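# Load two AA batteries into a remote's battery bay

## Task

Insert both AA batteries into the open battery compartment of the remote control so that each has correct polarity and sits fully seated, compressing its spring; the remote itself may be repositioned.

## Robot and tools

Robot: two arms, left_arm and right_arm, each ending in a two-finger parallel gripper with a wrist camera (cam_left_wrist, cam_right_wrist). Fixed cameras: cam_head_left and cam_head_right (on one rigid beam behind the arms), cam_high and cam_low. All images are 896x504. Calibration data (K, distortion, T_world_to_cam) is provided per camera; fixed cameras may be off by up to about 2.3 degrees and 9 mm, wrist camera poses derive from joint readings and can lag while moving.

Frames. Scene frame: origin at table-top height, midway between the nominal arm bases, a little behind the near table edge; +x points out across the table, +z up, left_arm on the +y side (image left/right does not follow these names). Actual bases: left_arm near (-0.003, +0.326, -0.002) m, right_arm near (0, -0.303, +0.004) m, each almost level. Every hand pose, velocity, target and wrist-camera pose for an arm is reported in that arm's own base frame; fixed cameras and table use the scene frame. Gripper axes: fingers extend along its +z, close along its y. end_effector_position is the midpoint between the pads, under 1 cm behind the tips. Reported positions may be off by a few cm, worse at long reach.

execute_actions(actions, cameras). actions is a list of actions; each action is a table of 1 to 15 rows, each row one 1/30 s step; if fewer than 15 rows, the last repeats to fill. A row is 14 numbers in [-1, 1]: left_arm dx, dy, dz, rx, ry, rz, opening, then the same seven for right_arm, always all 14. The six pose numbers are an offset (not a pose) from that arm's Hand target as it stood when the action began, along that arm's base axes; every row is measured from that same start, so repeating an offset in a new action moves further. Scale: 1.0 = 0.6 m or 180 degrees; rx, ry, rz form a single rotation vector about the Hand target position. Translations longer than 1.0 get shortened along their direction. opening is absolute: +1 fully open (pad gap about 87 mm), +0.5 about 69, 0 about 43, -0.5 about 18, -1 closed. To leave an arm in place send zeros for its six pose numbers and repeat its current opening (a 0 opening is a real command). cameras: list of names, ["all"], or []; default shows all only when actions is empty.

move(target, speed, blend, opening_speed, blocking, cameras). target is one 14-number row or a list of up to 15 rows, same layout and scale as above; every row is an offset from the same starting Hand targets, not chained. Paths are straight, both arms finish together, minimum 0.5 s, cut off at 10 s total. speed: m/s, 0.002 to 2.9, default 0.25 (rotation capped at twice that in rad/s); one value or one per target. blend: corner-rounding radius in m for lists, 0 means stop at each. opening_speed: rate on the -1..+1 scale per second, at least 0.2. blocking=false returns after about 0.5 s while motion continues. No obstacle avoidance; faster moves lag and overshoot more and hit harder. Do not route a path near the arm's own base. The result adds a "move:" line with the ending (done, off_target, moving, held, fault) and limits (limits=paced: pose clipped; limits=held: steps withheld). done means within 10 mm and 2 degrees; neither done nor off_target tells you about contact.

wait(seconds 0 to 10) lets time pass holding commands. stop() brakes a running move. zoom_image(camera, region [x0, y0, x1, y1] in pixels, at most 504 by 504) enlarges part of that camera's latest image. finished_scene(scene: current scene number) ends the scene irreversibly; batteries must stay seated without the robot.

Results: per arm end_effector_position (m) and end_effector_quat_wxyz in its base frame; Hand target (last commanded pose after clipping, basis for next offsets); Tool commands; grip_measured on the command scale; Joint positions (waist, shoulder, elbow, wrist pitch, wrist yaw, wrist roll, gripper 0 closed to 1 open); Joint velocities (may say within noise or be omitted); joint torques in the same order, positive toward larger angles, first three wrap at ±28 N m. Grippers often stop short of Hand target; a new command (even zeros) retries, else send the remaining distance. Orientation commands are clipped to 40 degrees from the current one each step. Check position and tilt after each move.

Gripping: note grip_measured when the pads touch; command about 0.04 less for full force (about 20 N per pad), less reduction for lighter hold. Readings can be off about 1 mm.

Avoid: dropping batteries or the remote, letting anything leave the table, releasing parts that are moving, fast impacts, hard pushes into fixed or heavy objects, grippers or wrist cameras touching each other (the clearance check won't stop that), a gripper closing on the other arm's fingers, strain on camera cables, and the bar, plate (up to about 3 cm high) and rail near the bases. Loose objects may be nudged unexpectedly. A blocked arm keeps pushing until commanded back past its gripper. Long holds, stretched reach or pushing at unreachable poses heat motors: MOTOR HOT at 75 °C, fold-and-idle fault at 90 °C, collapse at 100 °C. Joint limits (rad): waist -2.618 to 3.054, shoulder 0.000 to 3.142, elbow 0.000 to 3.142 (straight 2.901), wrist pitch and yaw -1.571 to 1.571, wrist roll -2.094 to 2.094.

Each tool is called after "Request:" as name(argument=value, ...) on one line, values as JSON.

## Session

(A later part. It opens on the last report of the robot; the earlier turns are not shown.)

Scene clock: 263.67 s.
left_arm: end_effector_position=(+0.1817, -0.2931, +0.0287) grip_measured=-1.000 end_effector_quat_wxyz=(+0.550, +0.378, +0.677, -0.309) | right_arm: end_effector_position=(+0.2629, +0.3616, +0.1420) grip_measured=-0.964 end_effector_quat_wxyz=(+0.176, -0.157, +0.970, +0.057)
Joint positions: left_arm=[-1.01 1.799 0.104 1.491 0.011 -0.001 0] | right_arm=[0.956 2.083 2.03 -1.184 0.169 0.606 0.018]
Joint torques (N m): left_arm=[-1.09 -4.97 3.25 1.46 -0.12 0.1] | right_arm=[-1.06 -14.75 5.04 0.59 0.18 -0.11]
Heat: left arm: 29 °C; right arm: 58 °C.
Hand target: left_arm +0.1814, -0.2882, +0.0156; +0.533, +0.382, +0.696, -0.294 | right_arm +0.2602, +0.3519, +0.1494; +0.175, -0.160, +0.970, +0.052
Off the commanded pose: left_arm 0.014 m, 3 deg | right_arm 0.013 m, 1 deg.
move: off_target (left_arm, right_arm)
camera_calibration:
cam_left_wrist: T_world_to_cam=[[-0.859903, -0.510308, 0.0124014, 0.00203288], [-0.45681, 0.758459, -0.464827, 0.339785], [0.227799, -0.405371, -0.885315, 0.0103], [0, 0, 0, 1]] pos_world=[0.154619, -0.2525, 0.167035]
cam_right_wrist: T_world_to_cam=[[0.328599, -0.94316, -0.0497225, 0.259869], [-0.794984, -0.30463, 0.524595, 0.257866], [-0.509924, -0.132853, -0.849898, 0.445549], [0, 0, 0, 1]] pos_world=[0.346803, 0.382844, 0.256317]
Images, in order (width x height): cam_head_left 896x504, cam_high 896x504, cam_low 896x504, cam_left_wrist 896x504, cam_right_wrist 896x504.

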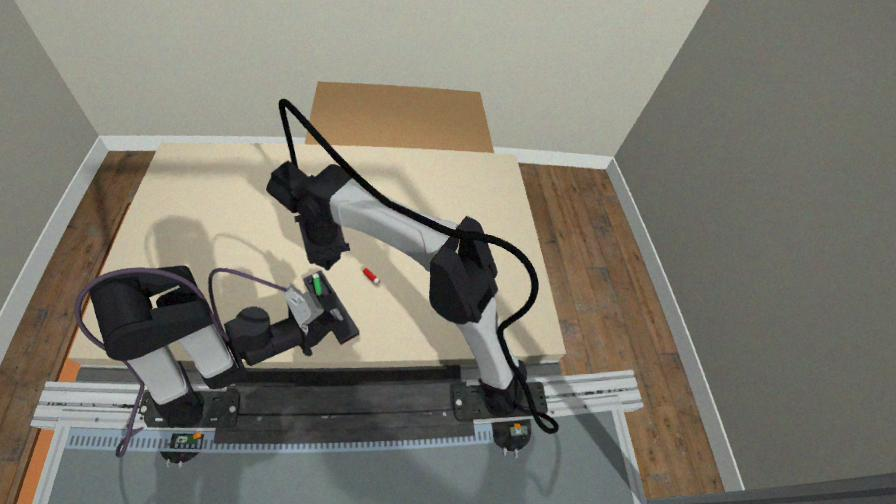

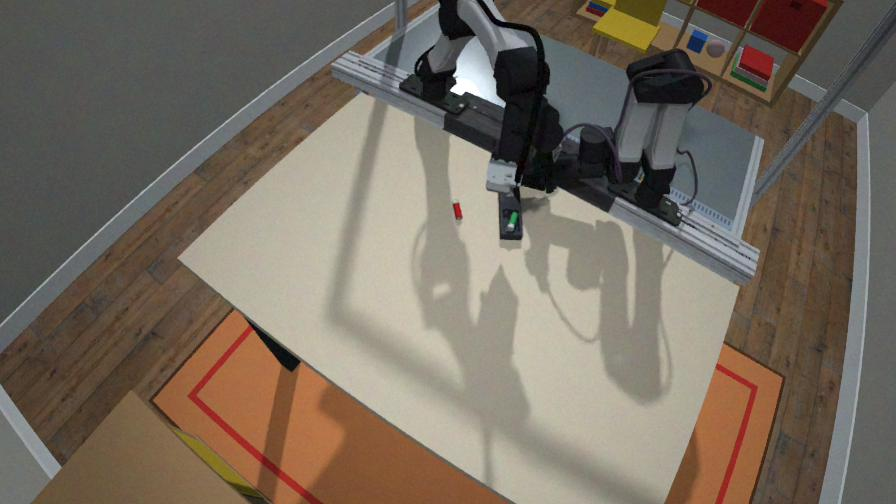

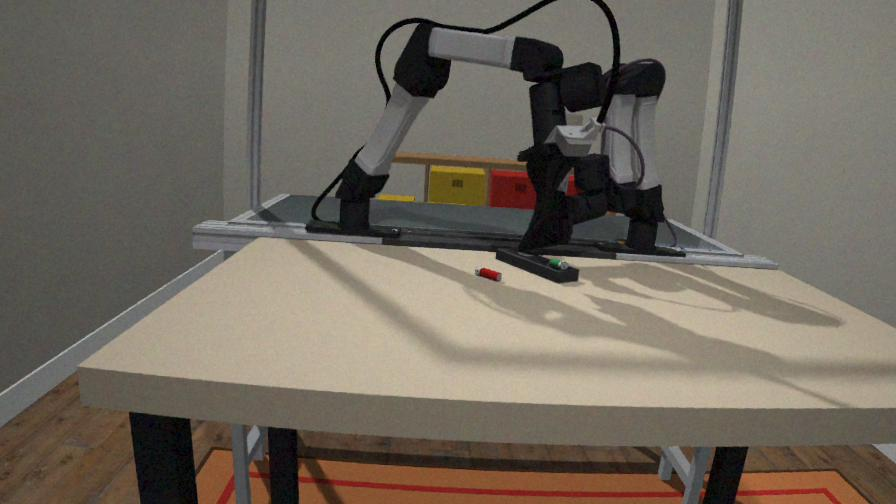

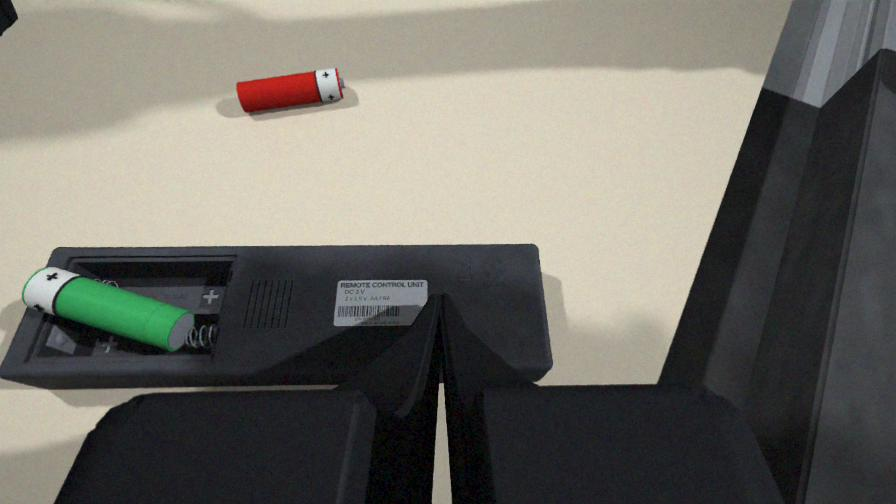

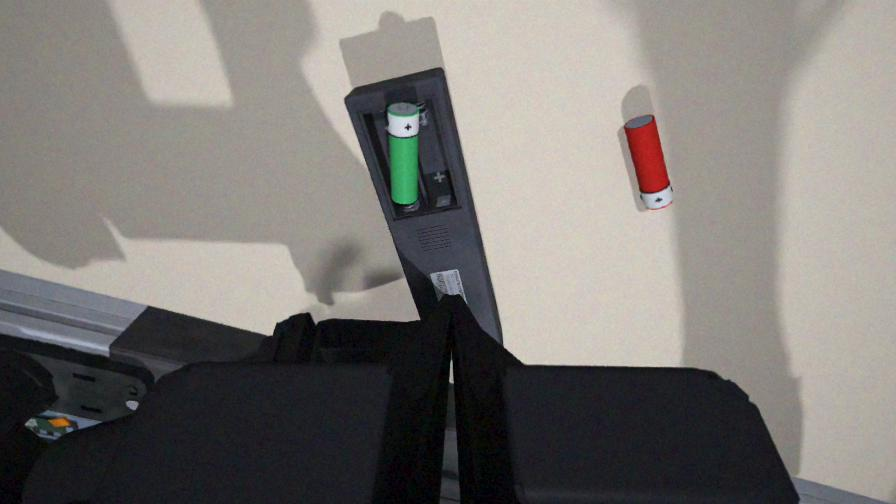

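Request:
move(target=[[0,0,0,0,0,0,-1,0.018,0.054,-0.08,0,0,0,-0.25],[0,0,0,0,0,0,-1,0.018,0.054,-0.135,0,0,0,-0.25]], speed=[0.1,0.05], cameras=["cam_left_wrist","cam_right_wrist"])

Request:
zoom_image(camera="cam_left_wrist", region=[0, 200, 250, 380])

Request:
zoom_image(camera="cam_right_wrist", region=[330, 170, 580, 420])

Scene clock: 266.87 s.
left_arm: end_effector_position=(+0.1817, -0.2931, +0.0287) grip_measured=-1.000 end_effector_quat_wxyz=(+0.550, +0.378, +0.677, -0.309) | right_arm: end_effector_position=(+0.2712, +0.3814, +0.0706) grip_measured=-0.250 end_effector_quat_wxyz=(+0.169, -0.163, +0.971, +0.051)
Joint positions: left_arm=[-1.01 1.799 0.104 1.491 0.011 -0.001 0] | right_arm=[0.966 2.18 1.9 -0.978 0.169 0.606 0.375]
Joint torques (N m): left_arm=[-1.07 -5.05 3.25 1.44 -0.13 0.09] | right_arm=[0.14 -12.9 5.12 0.95 0.26 0.11]
Heat: left arm: 30 °C; right arm: 57 °C.
Hand target: left_arm +0.1814, -0.2882, +0.0156; +0.533, +0.382, +0.696, -0.294 | right_arm +0.2710, +0.3843, +0.0684; +0.175, -0.160, +0.970, +0.052
Off the commanded pose: left_arm 0.014 m, 3 deg | right_arm 0.004 m, 1 deg.
move: off_target (left_arm)
camera_calibration:
cam_left_wrist: T_world_to_cam=[[-0.859903, -0.510308, 0.0124014, 0.00203288], [-0.45681, 0.758459, -0.464827, 0.339785], [0.227799, -0.405371, -0.885315, 0.0103], [0, 0, 0, 1]] pos_world=[0.154619, -0.2525, 0.167035]
cam_right_wrist: T_world_to_cam=[[0.337539, -0.940538, -0.0381528, 0.268001], [-0.785903, -0.303889, 0.538523, 0.304108], [-0.518096, -0.151788, -0.841746, 0.400595], [0, 0, 0, 1]] pos_world=[0.356086, 0.405286, 0.183655]
Images, in order (width x height): cam_left_wrist 896x504, cam_right_wrist 896x504.

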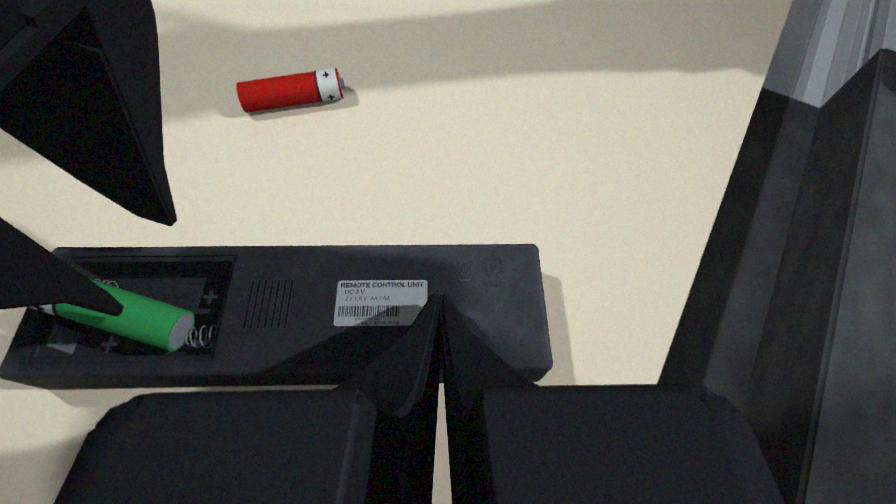

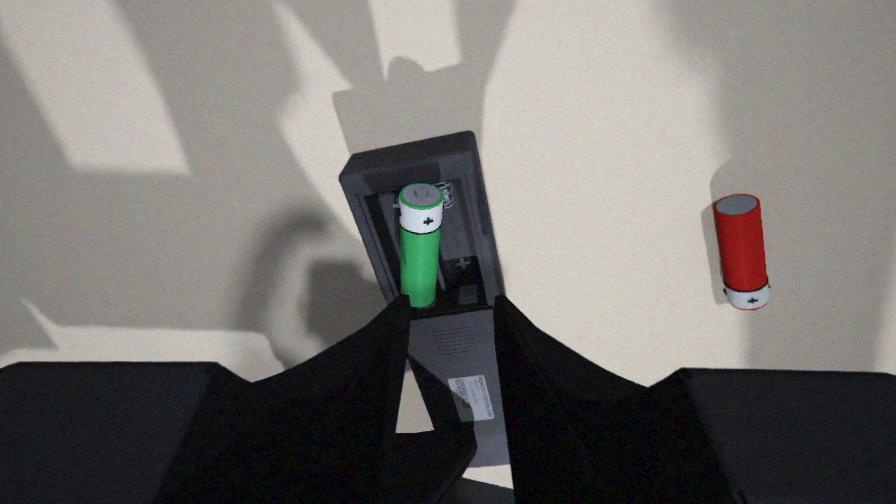

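Scaled by 2.016 from the camera's 896x504 image, which has a finer 1280x720 frame.

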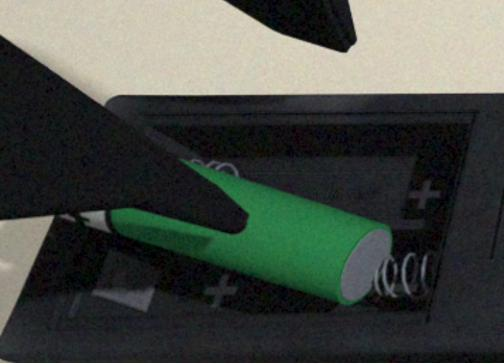

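Scaled by 2.016 from the camera's 896x504 image, which has a finer 1280x720 frame.

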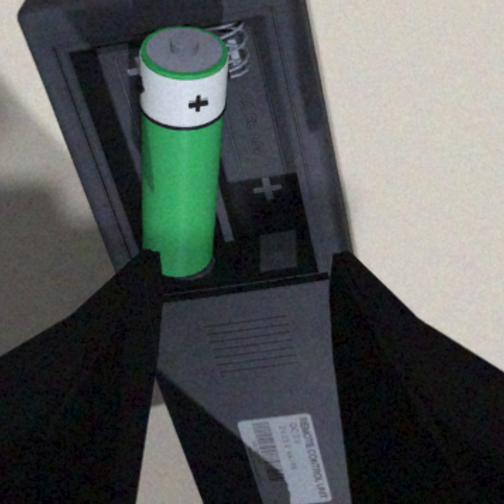

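Request:
move(target=[[0,0,0,0,0,0,-1,0.01,0.019,0.0,0,0,-0.005,-0.3],[0,0,0,0,0,0,-1,0.01,0.019,-0.03,0,0,-0.005,-0.3],[0,0,0,0,0,0,-1,0.01,0.019,-0.03,0,0,-0.005,-0.85]], speed=[0.1,0.05,0.05], opening_speed=0.7, cameras=["cam_left_wrist","cam_right_wrist"])

Request:
zoom_image(camera="cam_left_wrist", region=[0, 200, 250, 380])

Request:
zoom_image(camera="cam_right_wrist", region=[330, 170, 580, 420])

Scene clock: 270.17 s.
left_arm: end_effector_position=(+0.1819, -0.2929, +0.0287) grip_measured=-1.000 end_effector_quat_wxyz=(+0.551, +0.378, +0.677, -0.309) | right_arm: end_effector_position=(+0.2775, +0.3969, +0.0565) grip_measured=-0.848 end_effector_quat_wxyz=(+0.176, -0.158, +0.970, +0.057)
Joint positions: left_arm=[-1.01 1.799 0.104 1.491 0.01 -0.001 0] | right_arm=[0.974 2.237 1.933 -0.937 0.174 0.622 0.076]
Joint torques (N m): left_arm=[-1.06 -4.98 3.22 1.45 -0.12 0.1] | right_arm=[-0.21 -12.6 5.16 0.86 0.29 0.13]
Heat: left arm: 30 °C; right arm: 57 °C.
Hand target: left_arm +0.1814, -0.2881, +0.0156; +0.533, +0.382, +0.696, -0.294 | right_arm +0.2770, +0.3957, +0.0503; +0.176, -0.153, +0.971, +0.051
Off the commanded pose: left_arm 0.014 m, 3 deg | right_arm 0.006 m, 1 deg.
move: off_target (left_arm)
camera_calibration:
cam_left_wrist: T_world_to_cam=[[-0.859331, -0.511275, 0.0121737, 0.0018735], [-0.457579, 0.758013, -0.464799, 0.339757], [0.228413, -0.404987, -0.885332, 0.0103226], [0, 0, 0, 1]] pos_world=[0.154718, -0.252401, 0.167035]
cam_right_wrist: T_world_to_cam=[[0.329727, -0.942733, -0.050349, 0.283694], [-0.794113, -0.305798, 0.525235, 0.325251], [-0.510552, -0.133201, -0.849467, 0.385381], [0, 0, 0, 1]] pos_world=[0.361502, 0.418242, 0.170819]
Images, in order (width x height): cam_left_wrist 896x504, cam_right_wrist 896x504.

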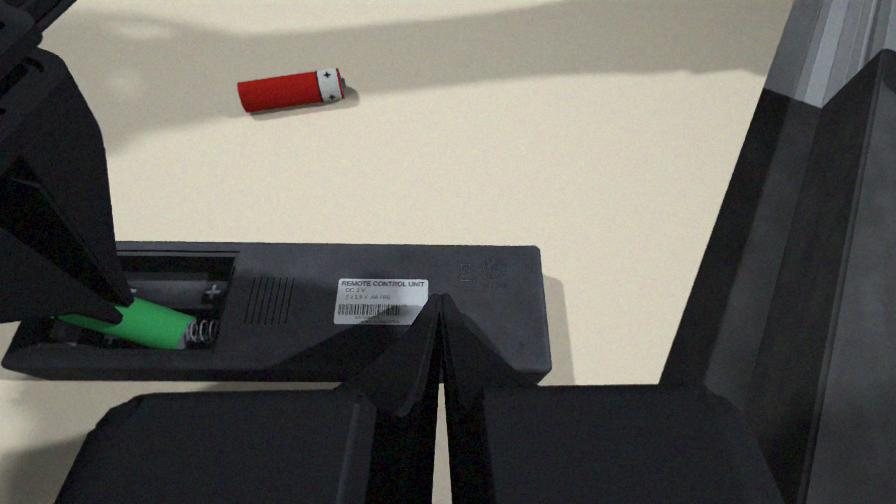

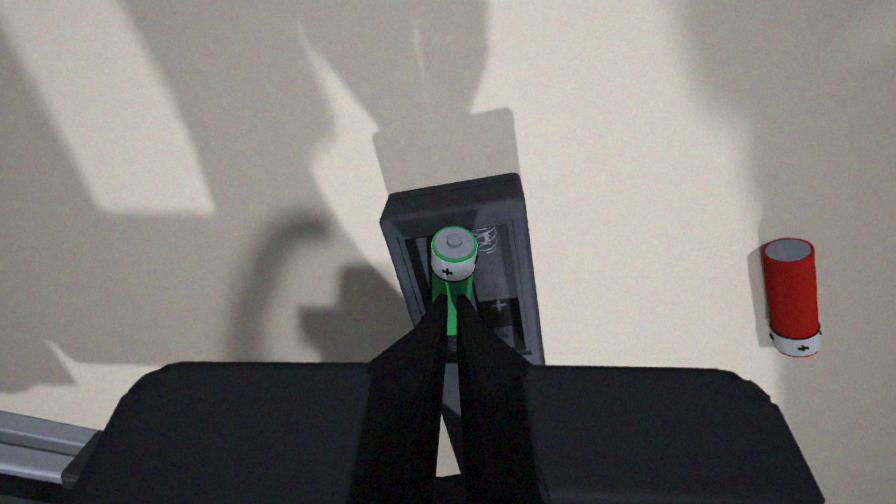

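Scaled by 2.016 from the camera's 896x504 image, which has a finer 1280x720 frame.

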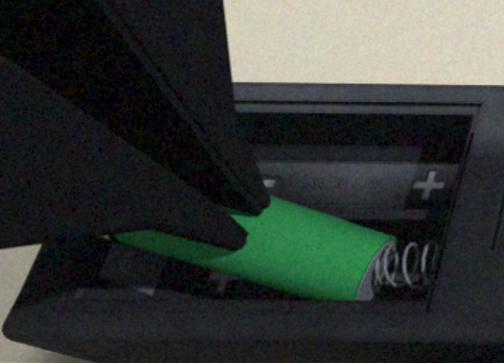

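Scaled by 2.016 from the camera's 896x504 image, which has a finer 1280x720 frame.

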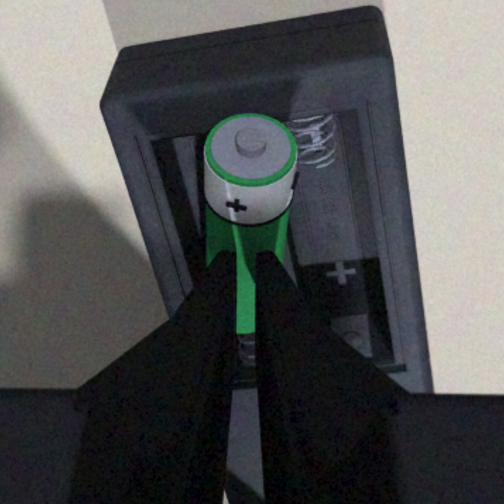

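Request:
move(target=[[0,0,0,0,0,0,-1,0,0,0.01,0,0,0,-0.3],[0,0,0,0,0,0,-1,0,0,0.12,0,0,0,-0.3],[0,0,0,0,0,0,-1,0.015,0.005,0.11,-0.051,0.0236,0.522,-0.3]], speed=[0.05,0.1,0.25], opening_speed=0.7, cameras=["cam_left_wrist","cam_right_wrist","cam_low","cam_head_left"])

Request:
zoom_image(camera="cam_right_wrist", region=[330, 170, 580, 420])

Scene clock: 277.23 s.
left_arm: end_effector_position=(+0.1819, -0.2929, +0.0287) grip_measured=-1.000 end_effector_quat_wxyz=(+0.551, +0.378, +0.677, -0.309) | right_arm: end_effector_position=(+0.2907, +0.4037, +0.1131) grip_measured=-0.300 end_effector_quat_wxyz=(-0.104, +0.818, -0.559, -0.090)
Joint positions: left_arm=[-1.01 1.799 0.104 1.491 0.01 -0.001 0] | right_arm=[0.95 2.548 2.733 -1.55 -0.185 -0.974 0.35]
Joint torques (N m): left_arm=[-0.99 -4.97 3.21 1.45 -0.13 0.1] | right_arm=[-0.69 -15.97 4.51 0.34 -0.29 -0.13]
Heat: left arm: 30 °C; right arm: 56 °C.
Hand target: left_arm +0.1814, -0.2881, +0.0156; +0.533, +0.382, +0.696, -0.294 | right_arm +0.2860, +0.3986, +0.1164; -0.039, +0.824, -0.557, -0.099
Off the commanded pose: left_arm 0.014 m, 3 deg | right_arm 0.008 m, 7 deg.
joint sent to its limit (right arm) — joint 4 (wrist pitch), lower limit. The joint targets are off in orientation, not in position.
move: off_target (left_arm, right_arm)
camera_calibration:
cam_left_wrist: T_world_to_cam=[[-0.859331, -0.511275, 0.0121737, 0.0018735], [-0.457579, 0.758013, -0.464799, 0.339757], [0.228413, -0.404987, -0.885332, 0.0103226], [0, 0, 0, 1]] pos_world=[0.154718, -0.252401, 0.167035]
cam_right_wrist: T_world_to_cam=[[0.930926, 0.357702, 0.0736658, -0.425181], [0.242764, -0.756785, 0.606912, 0.179478], [0.272843, -0.547106, -0.791348, 0.373793], [0, 0, 0, 1]] pos_world=[0.250254, 0.492419, 0.218194]
Images, in order (width x height): cam_head_left 896x504, cam_low 896x504, cam_left_wrist 896x504, cam_right_wrist 896x504.

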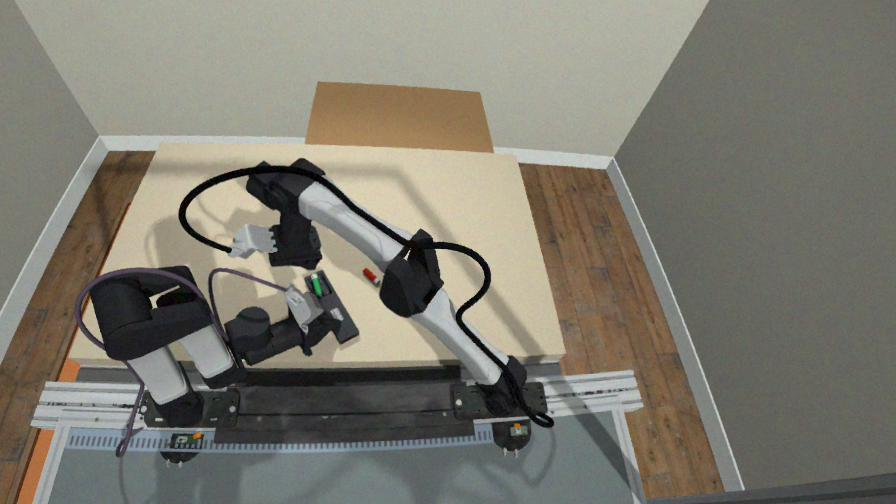

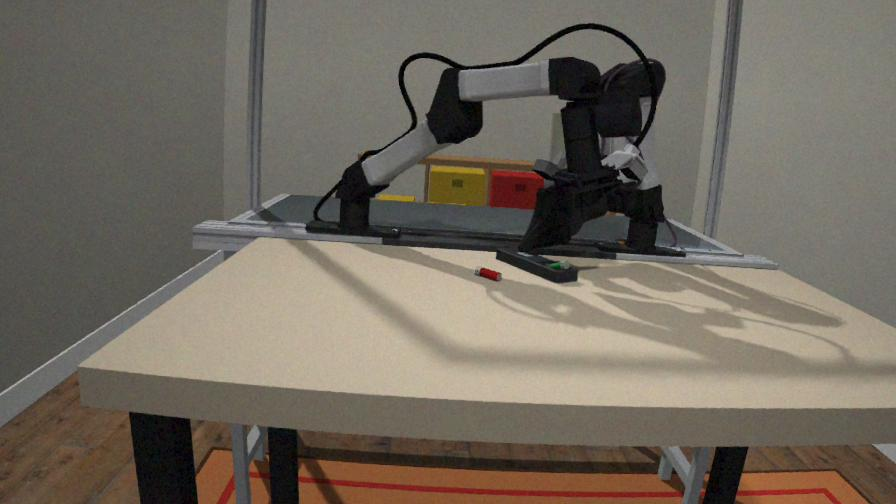

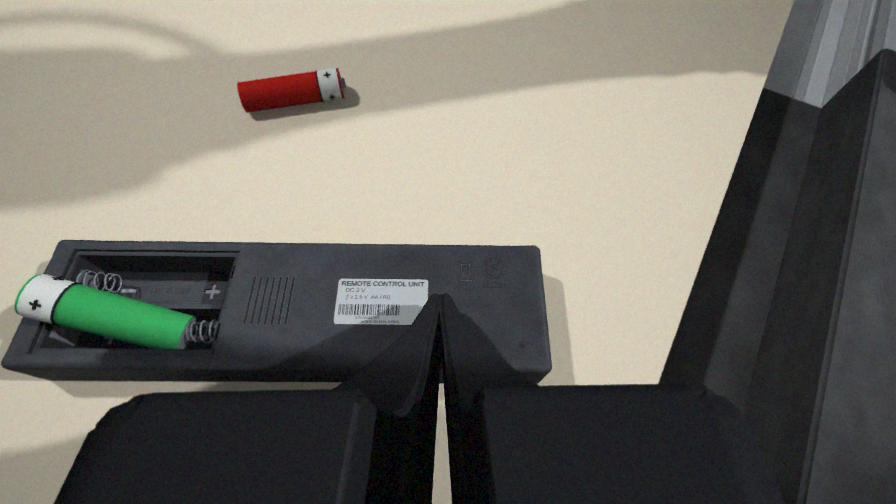

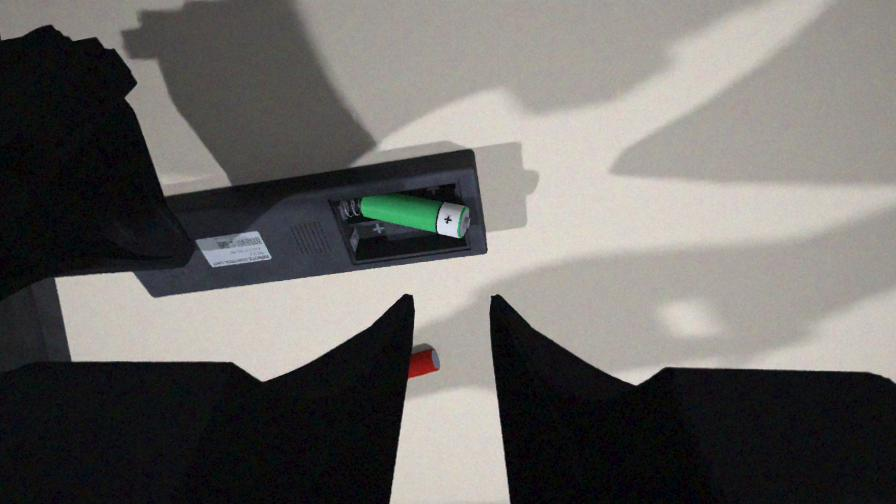

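Scaled by 2.016 from the camera's 896x504 image, which has a finer 1280x720 frame.

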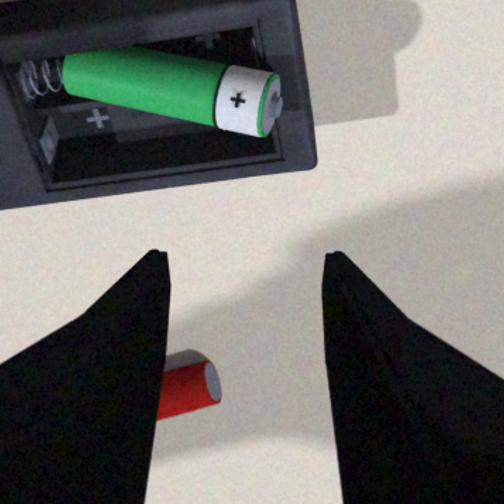

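Request:
move(target=[0,0,0,0,0,0,-1,0.014,-0.014,-0.045,0,0,0,-0.3], speed=0.08, cameras=["cam_left_wrist","cam_right_wrist"])

Request:
zoom_image(camera="cam_right_wrist", region=[330, 170, 580, 420])

Request:
zoom_image(camera="cam_left_wrist", region=[0, 180, 250, 380])

Scene clock: 278.87 s.
left_arm: end_effector_position=(+0.1819, -0.2929, +0.0287) grip_measured=-1.000 end_effector_quat_wxyz=(+0.551, +0.378, +0.677, -0.309) | right_arm: end_effector_position=(+0.2979, +0.3961, +0.0950) grip_measured=-0.300 end_effector_quat_wxyz=(-0.083, +0.821, -0.558, -0.090)
Joint positions: left_arm=[-1.01 1.799 0.104 1.491 0.01 -0.001 0] | right_arm=[0.93 2.577 2.717 -1.55 -0.187 -1.003 0.35]
Joint torques (N m): left_arm=[-1.03 -4.98 3.26 1.46 -0.12 0.09] | right_arm=[-1.05 -14.16 4.62 0.26 -0.31 -0.12]
Heat: left arm: 30 °C; right arm: 56 °C.
Hand target: left_arm +0.1814, -0.2881, +0.0156; +0.533, +0.382, +0.696, -0.294 | right_arm +0.2945, +0.3902, +0.0894; -0.039, +0.824, -0.557, -0.098
Off the commanded pose: left_arm 0.014 m, 3 deg | right_arm 0.009 m, 5 deg.
joint sent to its limit (right arm) — joint 4 (wrist pitch), lower limit. The joint targets are off in orientation, not in position.
move: off_target (left_arm, right_arm)
camera_calibration:
cam_left_wrist: T_world_to_cam=[[-0.859331, -0.511275, 0.0121737, 0.0018735], [-0.457579, 0.758013, -0.464799, 0.339757], [0.228413, -0.404987, -0.885332, 0.0103226], [0, 0, 0, 1]] pos_world=[0.154718, -0.252401, 0.167035]
cam_right_wrist: T_world_to_cam=[[0.929314, 0.36699, 0.0411647, -0.427976], [0.26192, -0.733589, 0.627092, 0.166067], [0.260334, -0.571983, -0.777857, 0.365693], [0, 0, 0, 1]] pos_world=[0.259025, 0.488058, 0.197934]
Images, in order (width x height): cam_left_wrist 896x504, cam_right_wrist 896x504.

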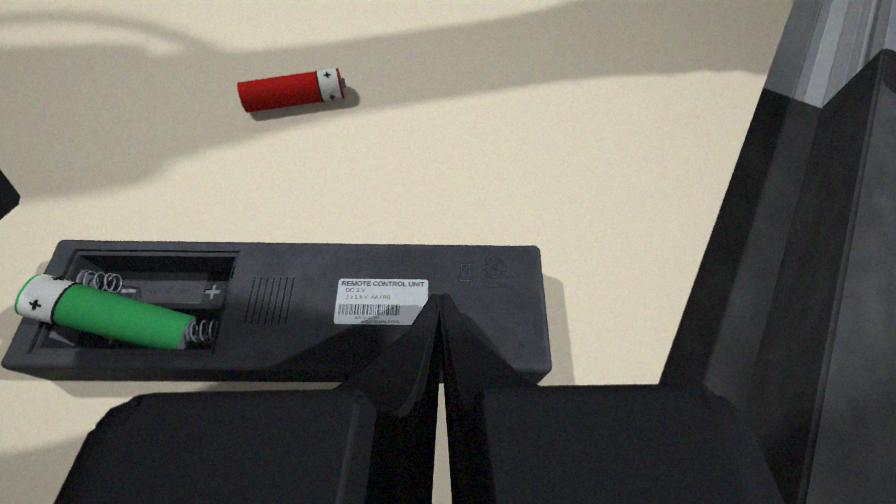

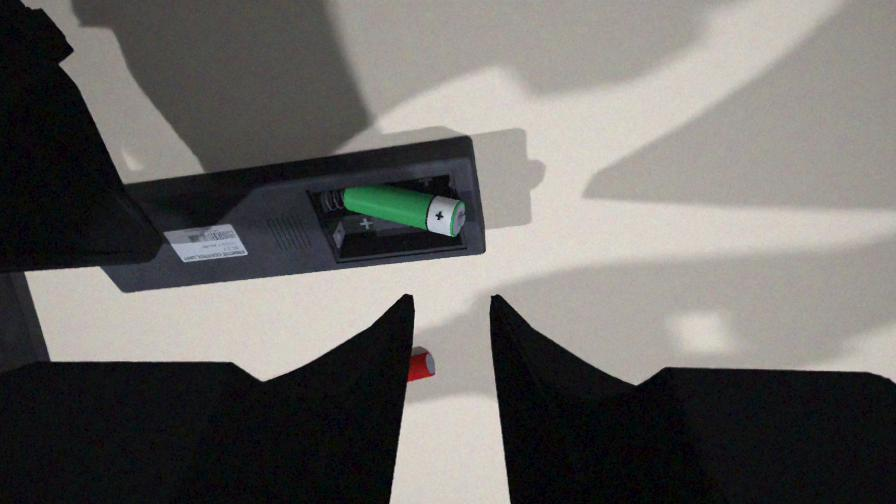

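Scaled by 2.016 from the camera's 896x504 image, which has a finer 1280x720 frame.

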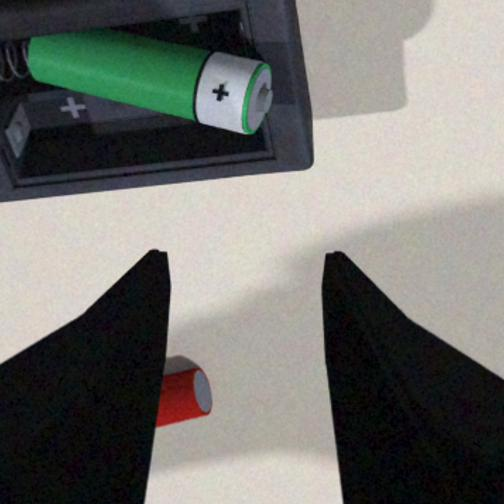

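Scaled by 2.016 from the camera's 896x504 image, which has a finer 1280x720 frame.

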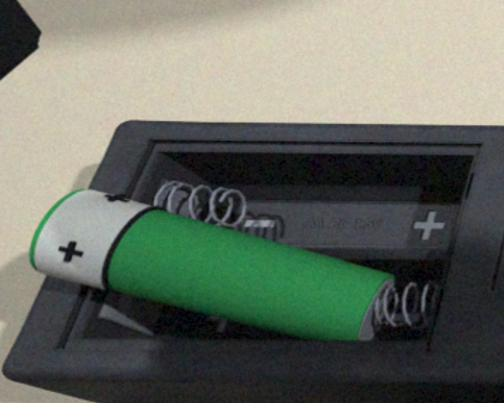

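Request:
move(target=[0,0,0,0,0,0,-1,-0.006,-0.006,-0.05,0,0,0,-0.3], speed=0.06, cameras=["cam_left_wrist","cam_right_wrist","cam_low"])

Request:
zoom_image(camera="cam_right_wrist", region=[330, 170, 580, 420])

Request:
zoom_image(camera="cam_left_wrist", region=[0, 180, 250, 380])

Request:
zoom_image(camera="cam_low", region=[510, 220, 600, 290])

Scene clock: 280.67 s.
left_arm: end_effector_position=(+0.1819, -0.2929, +0.0287) grip_measured=-1.000 end_effector_quat_wxyz=(+0.551, +0.378, +0.677, -0.309) | right_arm: end_effector_position=(+0.2893, +0.3846, +0.0615) grip_measured=-0.300 end_effector_quat_wxyz=(-0.034, +0.821, -0.562, -0.092)
Joint positions: left_arm=[-1.01 1.799 0.104 1.491 0.01 -0.001 0] | right_arm=[0.93 2.577 2.579 -1.511 -0.187 -1.006 0.35]
Joint torques (N m): left_arm=[-1.05 -5 3.23 1.44 -0.11 0.09] | right_arm=[-0.96 -15.05 4.52 0.46 -0.31 -0.13]
Heat: left arm: 30 °C; right arm: 56 °C.
Hand target: left_arm +0.1814, -0.2881, +0.0156; +0.533, +0.382, +0.696, -0.294 | right_arm +0.2909, +0.3866, +0.0594; -0.039, +0.824, -0.557, -0.098
Off the commanded pose: left_arm 0.014 m, 3 deg | right_arm 0.003 m, 1 deg.
move: off_target (left_arm)
camera_calibration:
cam_left_wrist: T_world_to_cam=[[-0.859331, -0.511275, 0.0121737, 0.0018735], [-0.457579, 0.758013, -0.464799, 0.339757], [0.228413, -0.404987, -0.885332, 0.0103226], [0, 0, 0, 1]] pos_world=[0.154718, -0.252401, 0.167035]
cam_right_wrist: T_world_to_cam=[[0.92803, 0.370083, -0.0424177, -0.410079], [0.302309, -0.681718, 0.666235, 0.146881], [0.217645, -0.631109, -0.744535, 0.368255], [0, 0, 0, 1]] pos_world=[0.256013, 0.484303, 0.158927]
Images, in order (width x height): cam_low 896x504, cam_left_wrist 896x504, cam_right_wrist 896x504.

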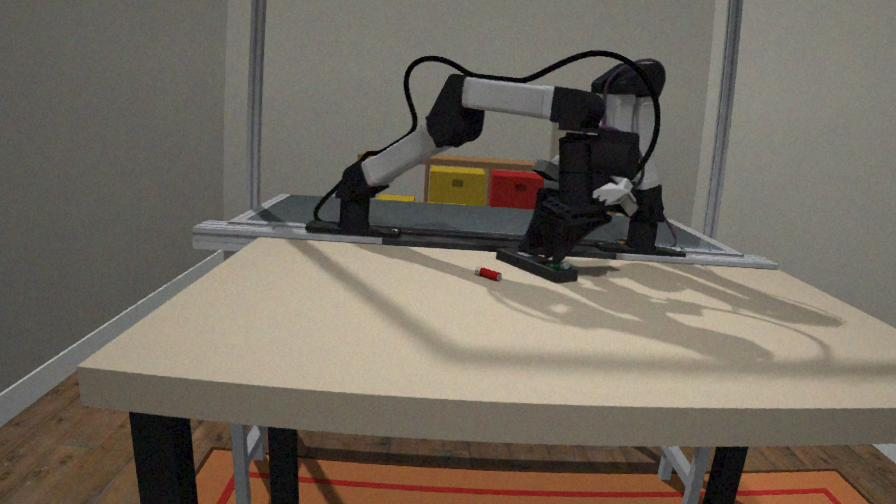

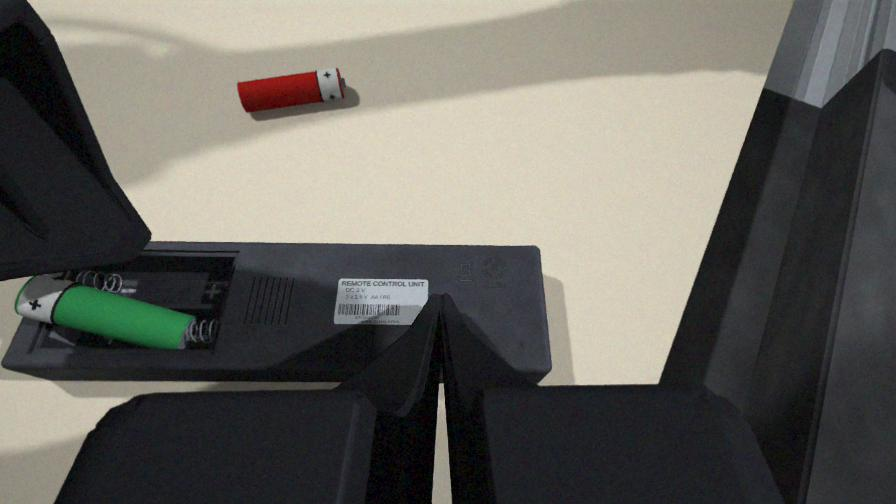

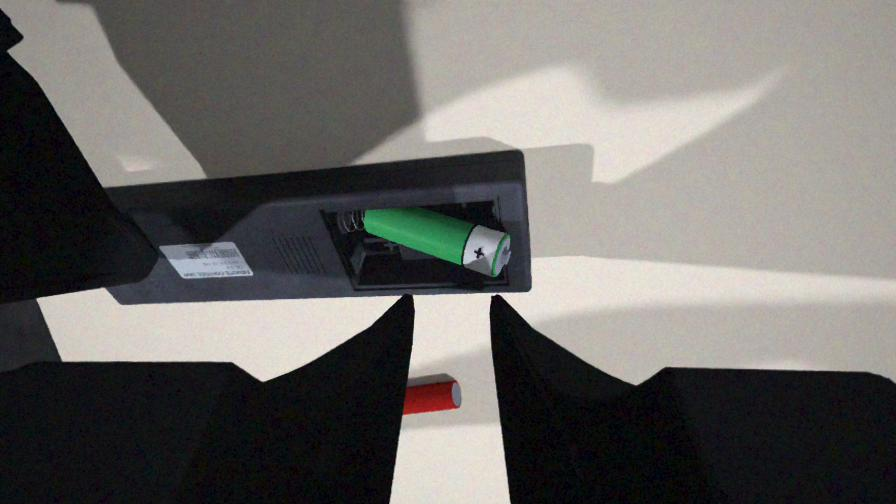

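Scaled by 2.016 from the camera's 896x504 image, which has a finer 1280x720 frame.

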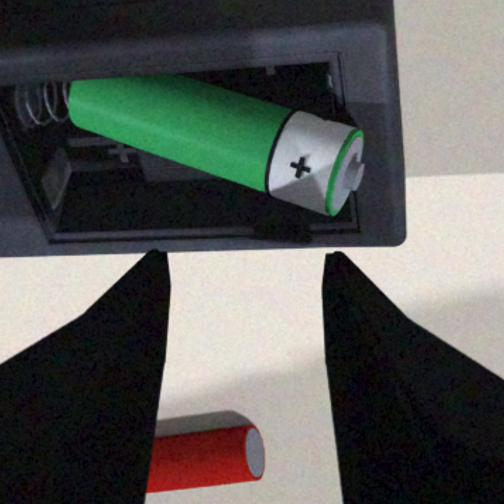

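Scaled by 2.016 from the camera's 896x504 image, which has a finer 1280x720 frame.

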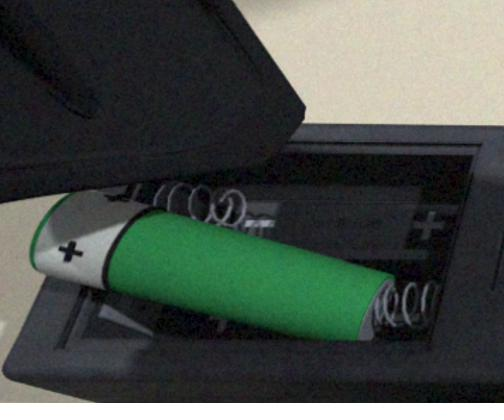

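Scaled by 5.600 from the camera's 896x504 image, which has a finer 1280x720 frame.

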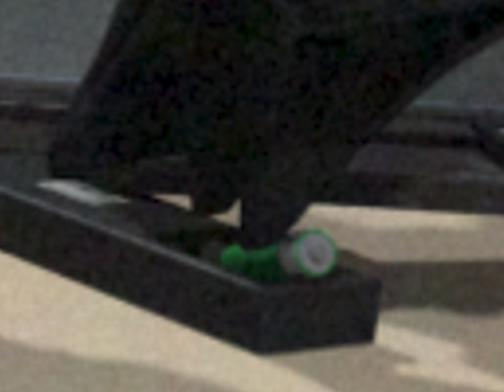

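Request:
move(target=[[0,0,0,0,0,0,-1,0.0,0.0,0.03,0,0,0,-0.3],[0,0,0,0,0,0,-1,0.013,0.016,0.03,0,0,0,-0.3]], speed=0.06, cameras=["cam_left_wrist","cam_right_wrist","cam_low"])

Request:
zoom_image(camera="cam_right_wrist", region=[330, 170, 580, 420])

Scene clock: 282.53 s.
left_arm: end_effector_position=(+0.1819, -0.2929, +0.0287) grip_measured=-1.000 end_effector_quat_wxyz=(+0.551, +0.378, +0.677, -0.309) | right_arm: end_effector_position=(+0.2983, +0.3968, +0.0748) grip_measured=-0.300 end_effector_quat_wxyz=(-0.065, +0.822, -0.559, -0.091)
Joint positions: left_arm=[-1.01 1.799 0.104 1.491 0.01 -0.001 0] | right_arm=[0.93 2.627 2.731 -1.551 -0.188 -1.006 0.35]
Joint torques (N m): left_arm=[-1.02 -4.98 3.21 1.45 -0.12 0.11] | right_arm=[-1.01 -14.05 8.49 0.21 -0.29 -0.1]
Heat: left arm: 30 °C; right arm: 56 °C.
Hand target: left_arm +0.1814, -0.2881, +0.0156; +0.533, +0.382, +0.696, -0.294 | right_arm +0.2986, +0.3962, +0.0772; -0.039, +0.824, -0.557, -0.099
Off the commanded pose: left_arm 0.014 m, 3 deg | right_arm 0.003 m, 3 deg.
joint sent to its limit (right arm) — joint 4 (wrist pitch), lower limit. The joint targets are off in orientation, not in position.
move: off_target (left_arm, right_arm)
camera_calibration:
cam_left_wrist: T_world_to_cam=[[-0.859331, -0.511275, 0.0121737, 0.0018735], [-0.457579, 0.758013, -0.464799, 0.339757], [0.228413, -0.404987, -0.885332, 0.0103226], [0, 0, 0, 1]] pos_world=[0.154718, -0.252401, 0.167035]
cam_right_wrist: T_world_to_cam=[[0.928598, 0.370941, 0.0104303, -0.426784], [0.278181, -0.71444, 0.642021, 0.165555], [0.245604, -0.593278, -0.766616, 0.362246], [0, 0, 0, 1]] pos_world=[0.261288, 0.491504, 0.175865]
Images, in order (width x height): cam_low 896x504, cam_left_wrist 896x504, cam_right_wrist 896x504.

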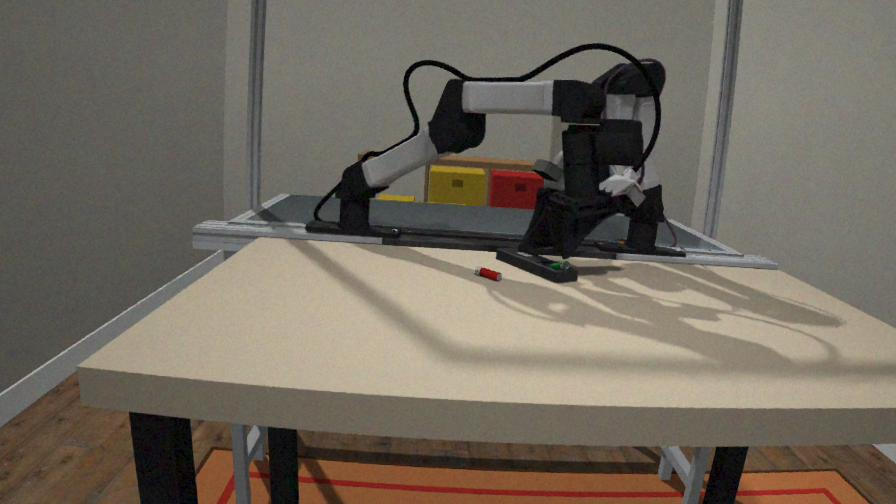

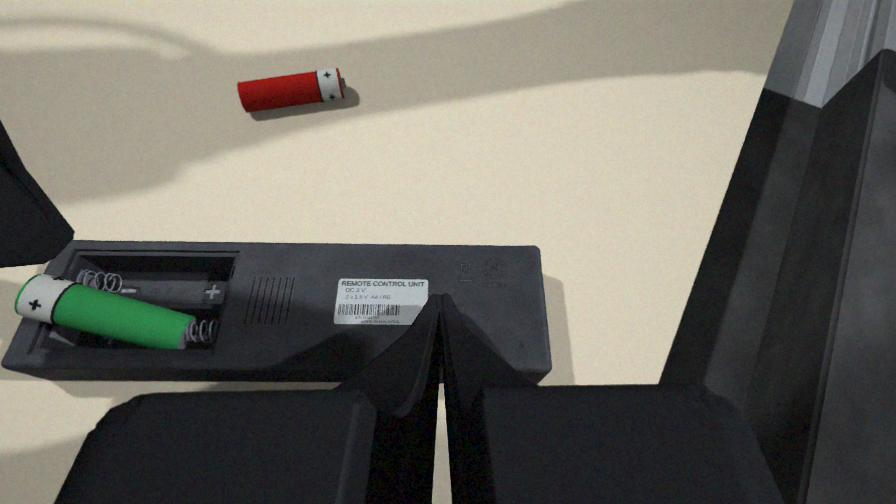

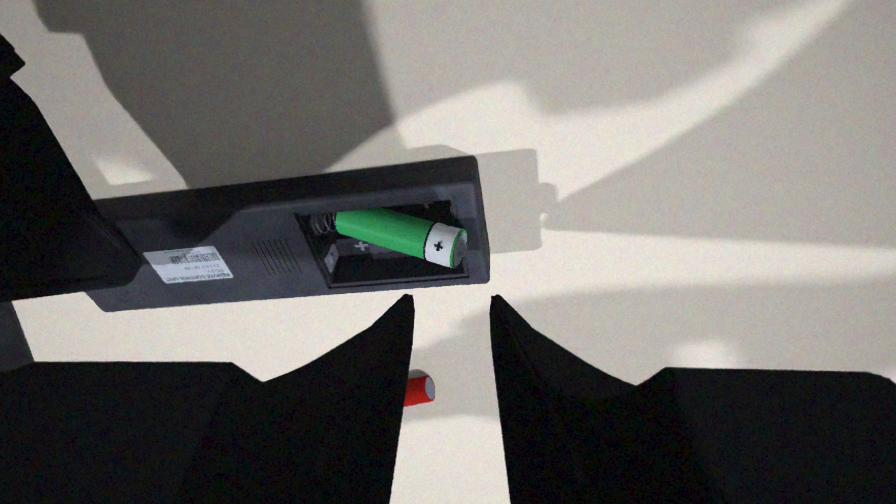

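Scaled by 2.016 from the camera's 896x504 image, which has a finer 1280x720 frame.

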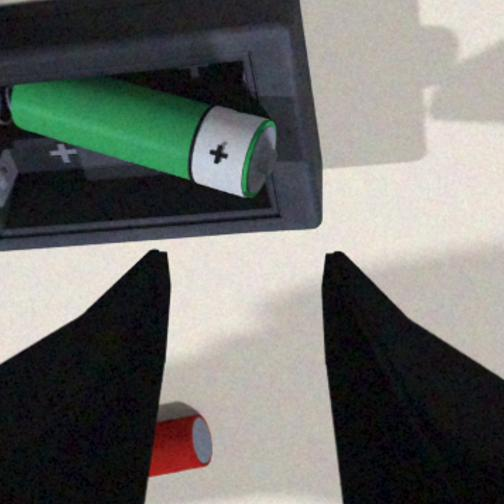

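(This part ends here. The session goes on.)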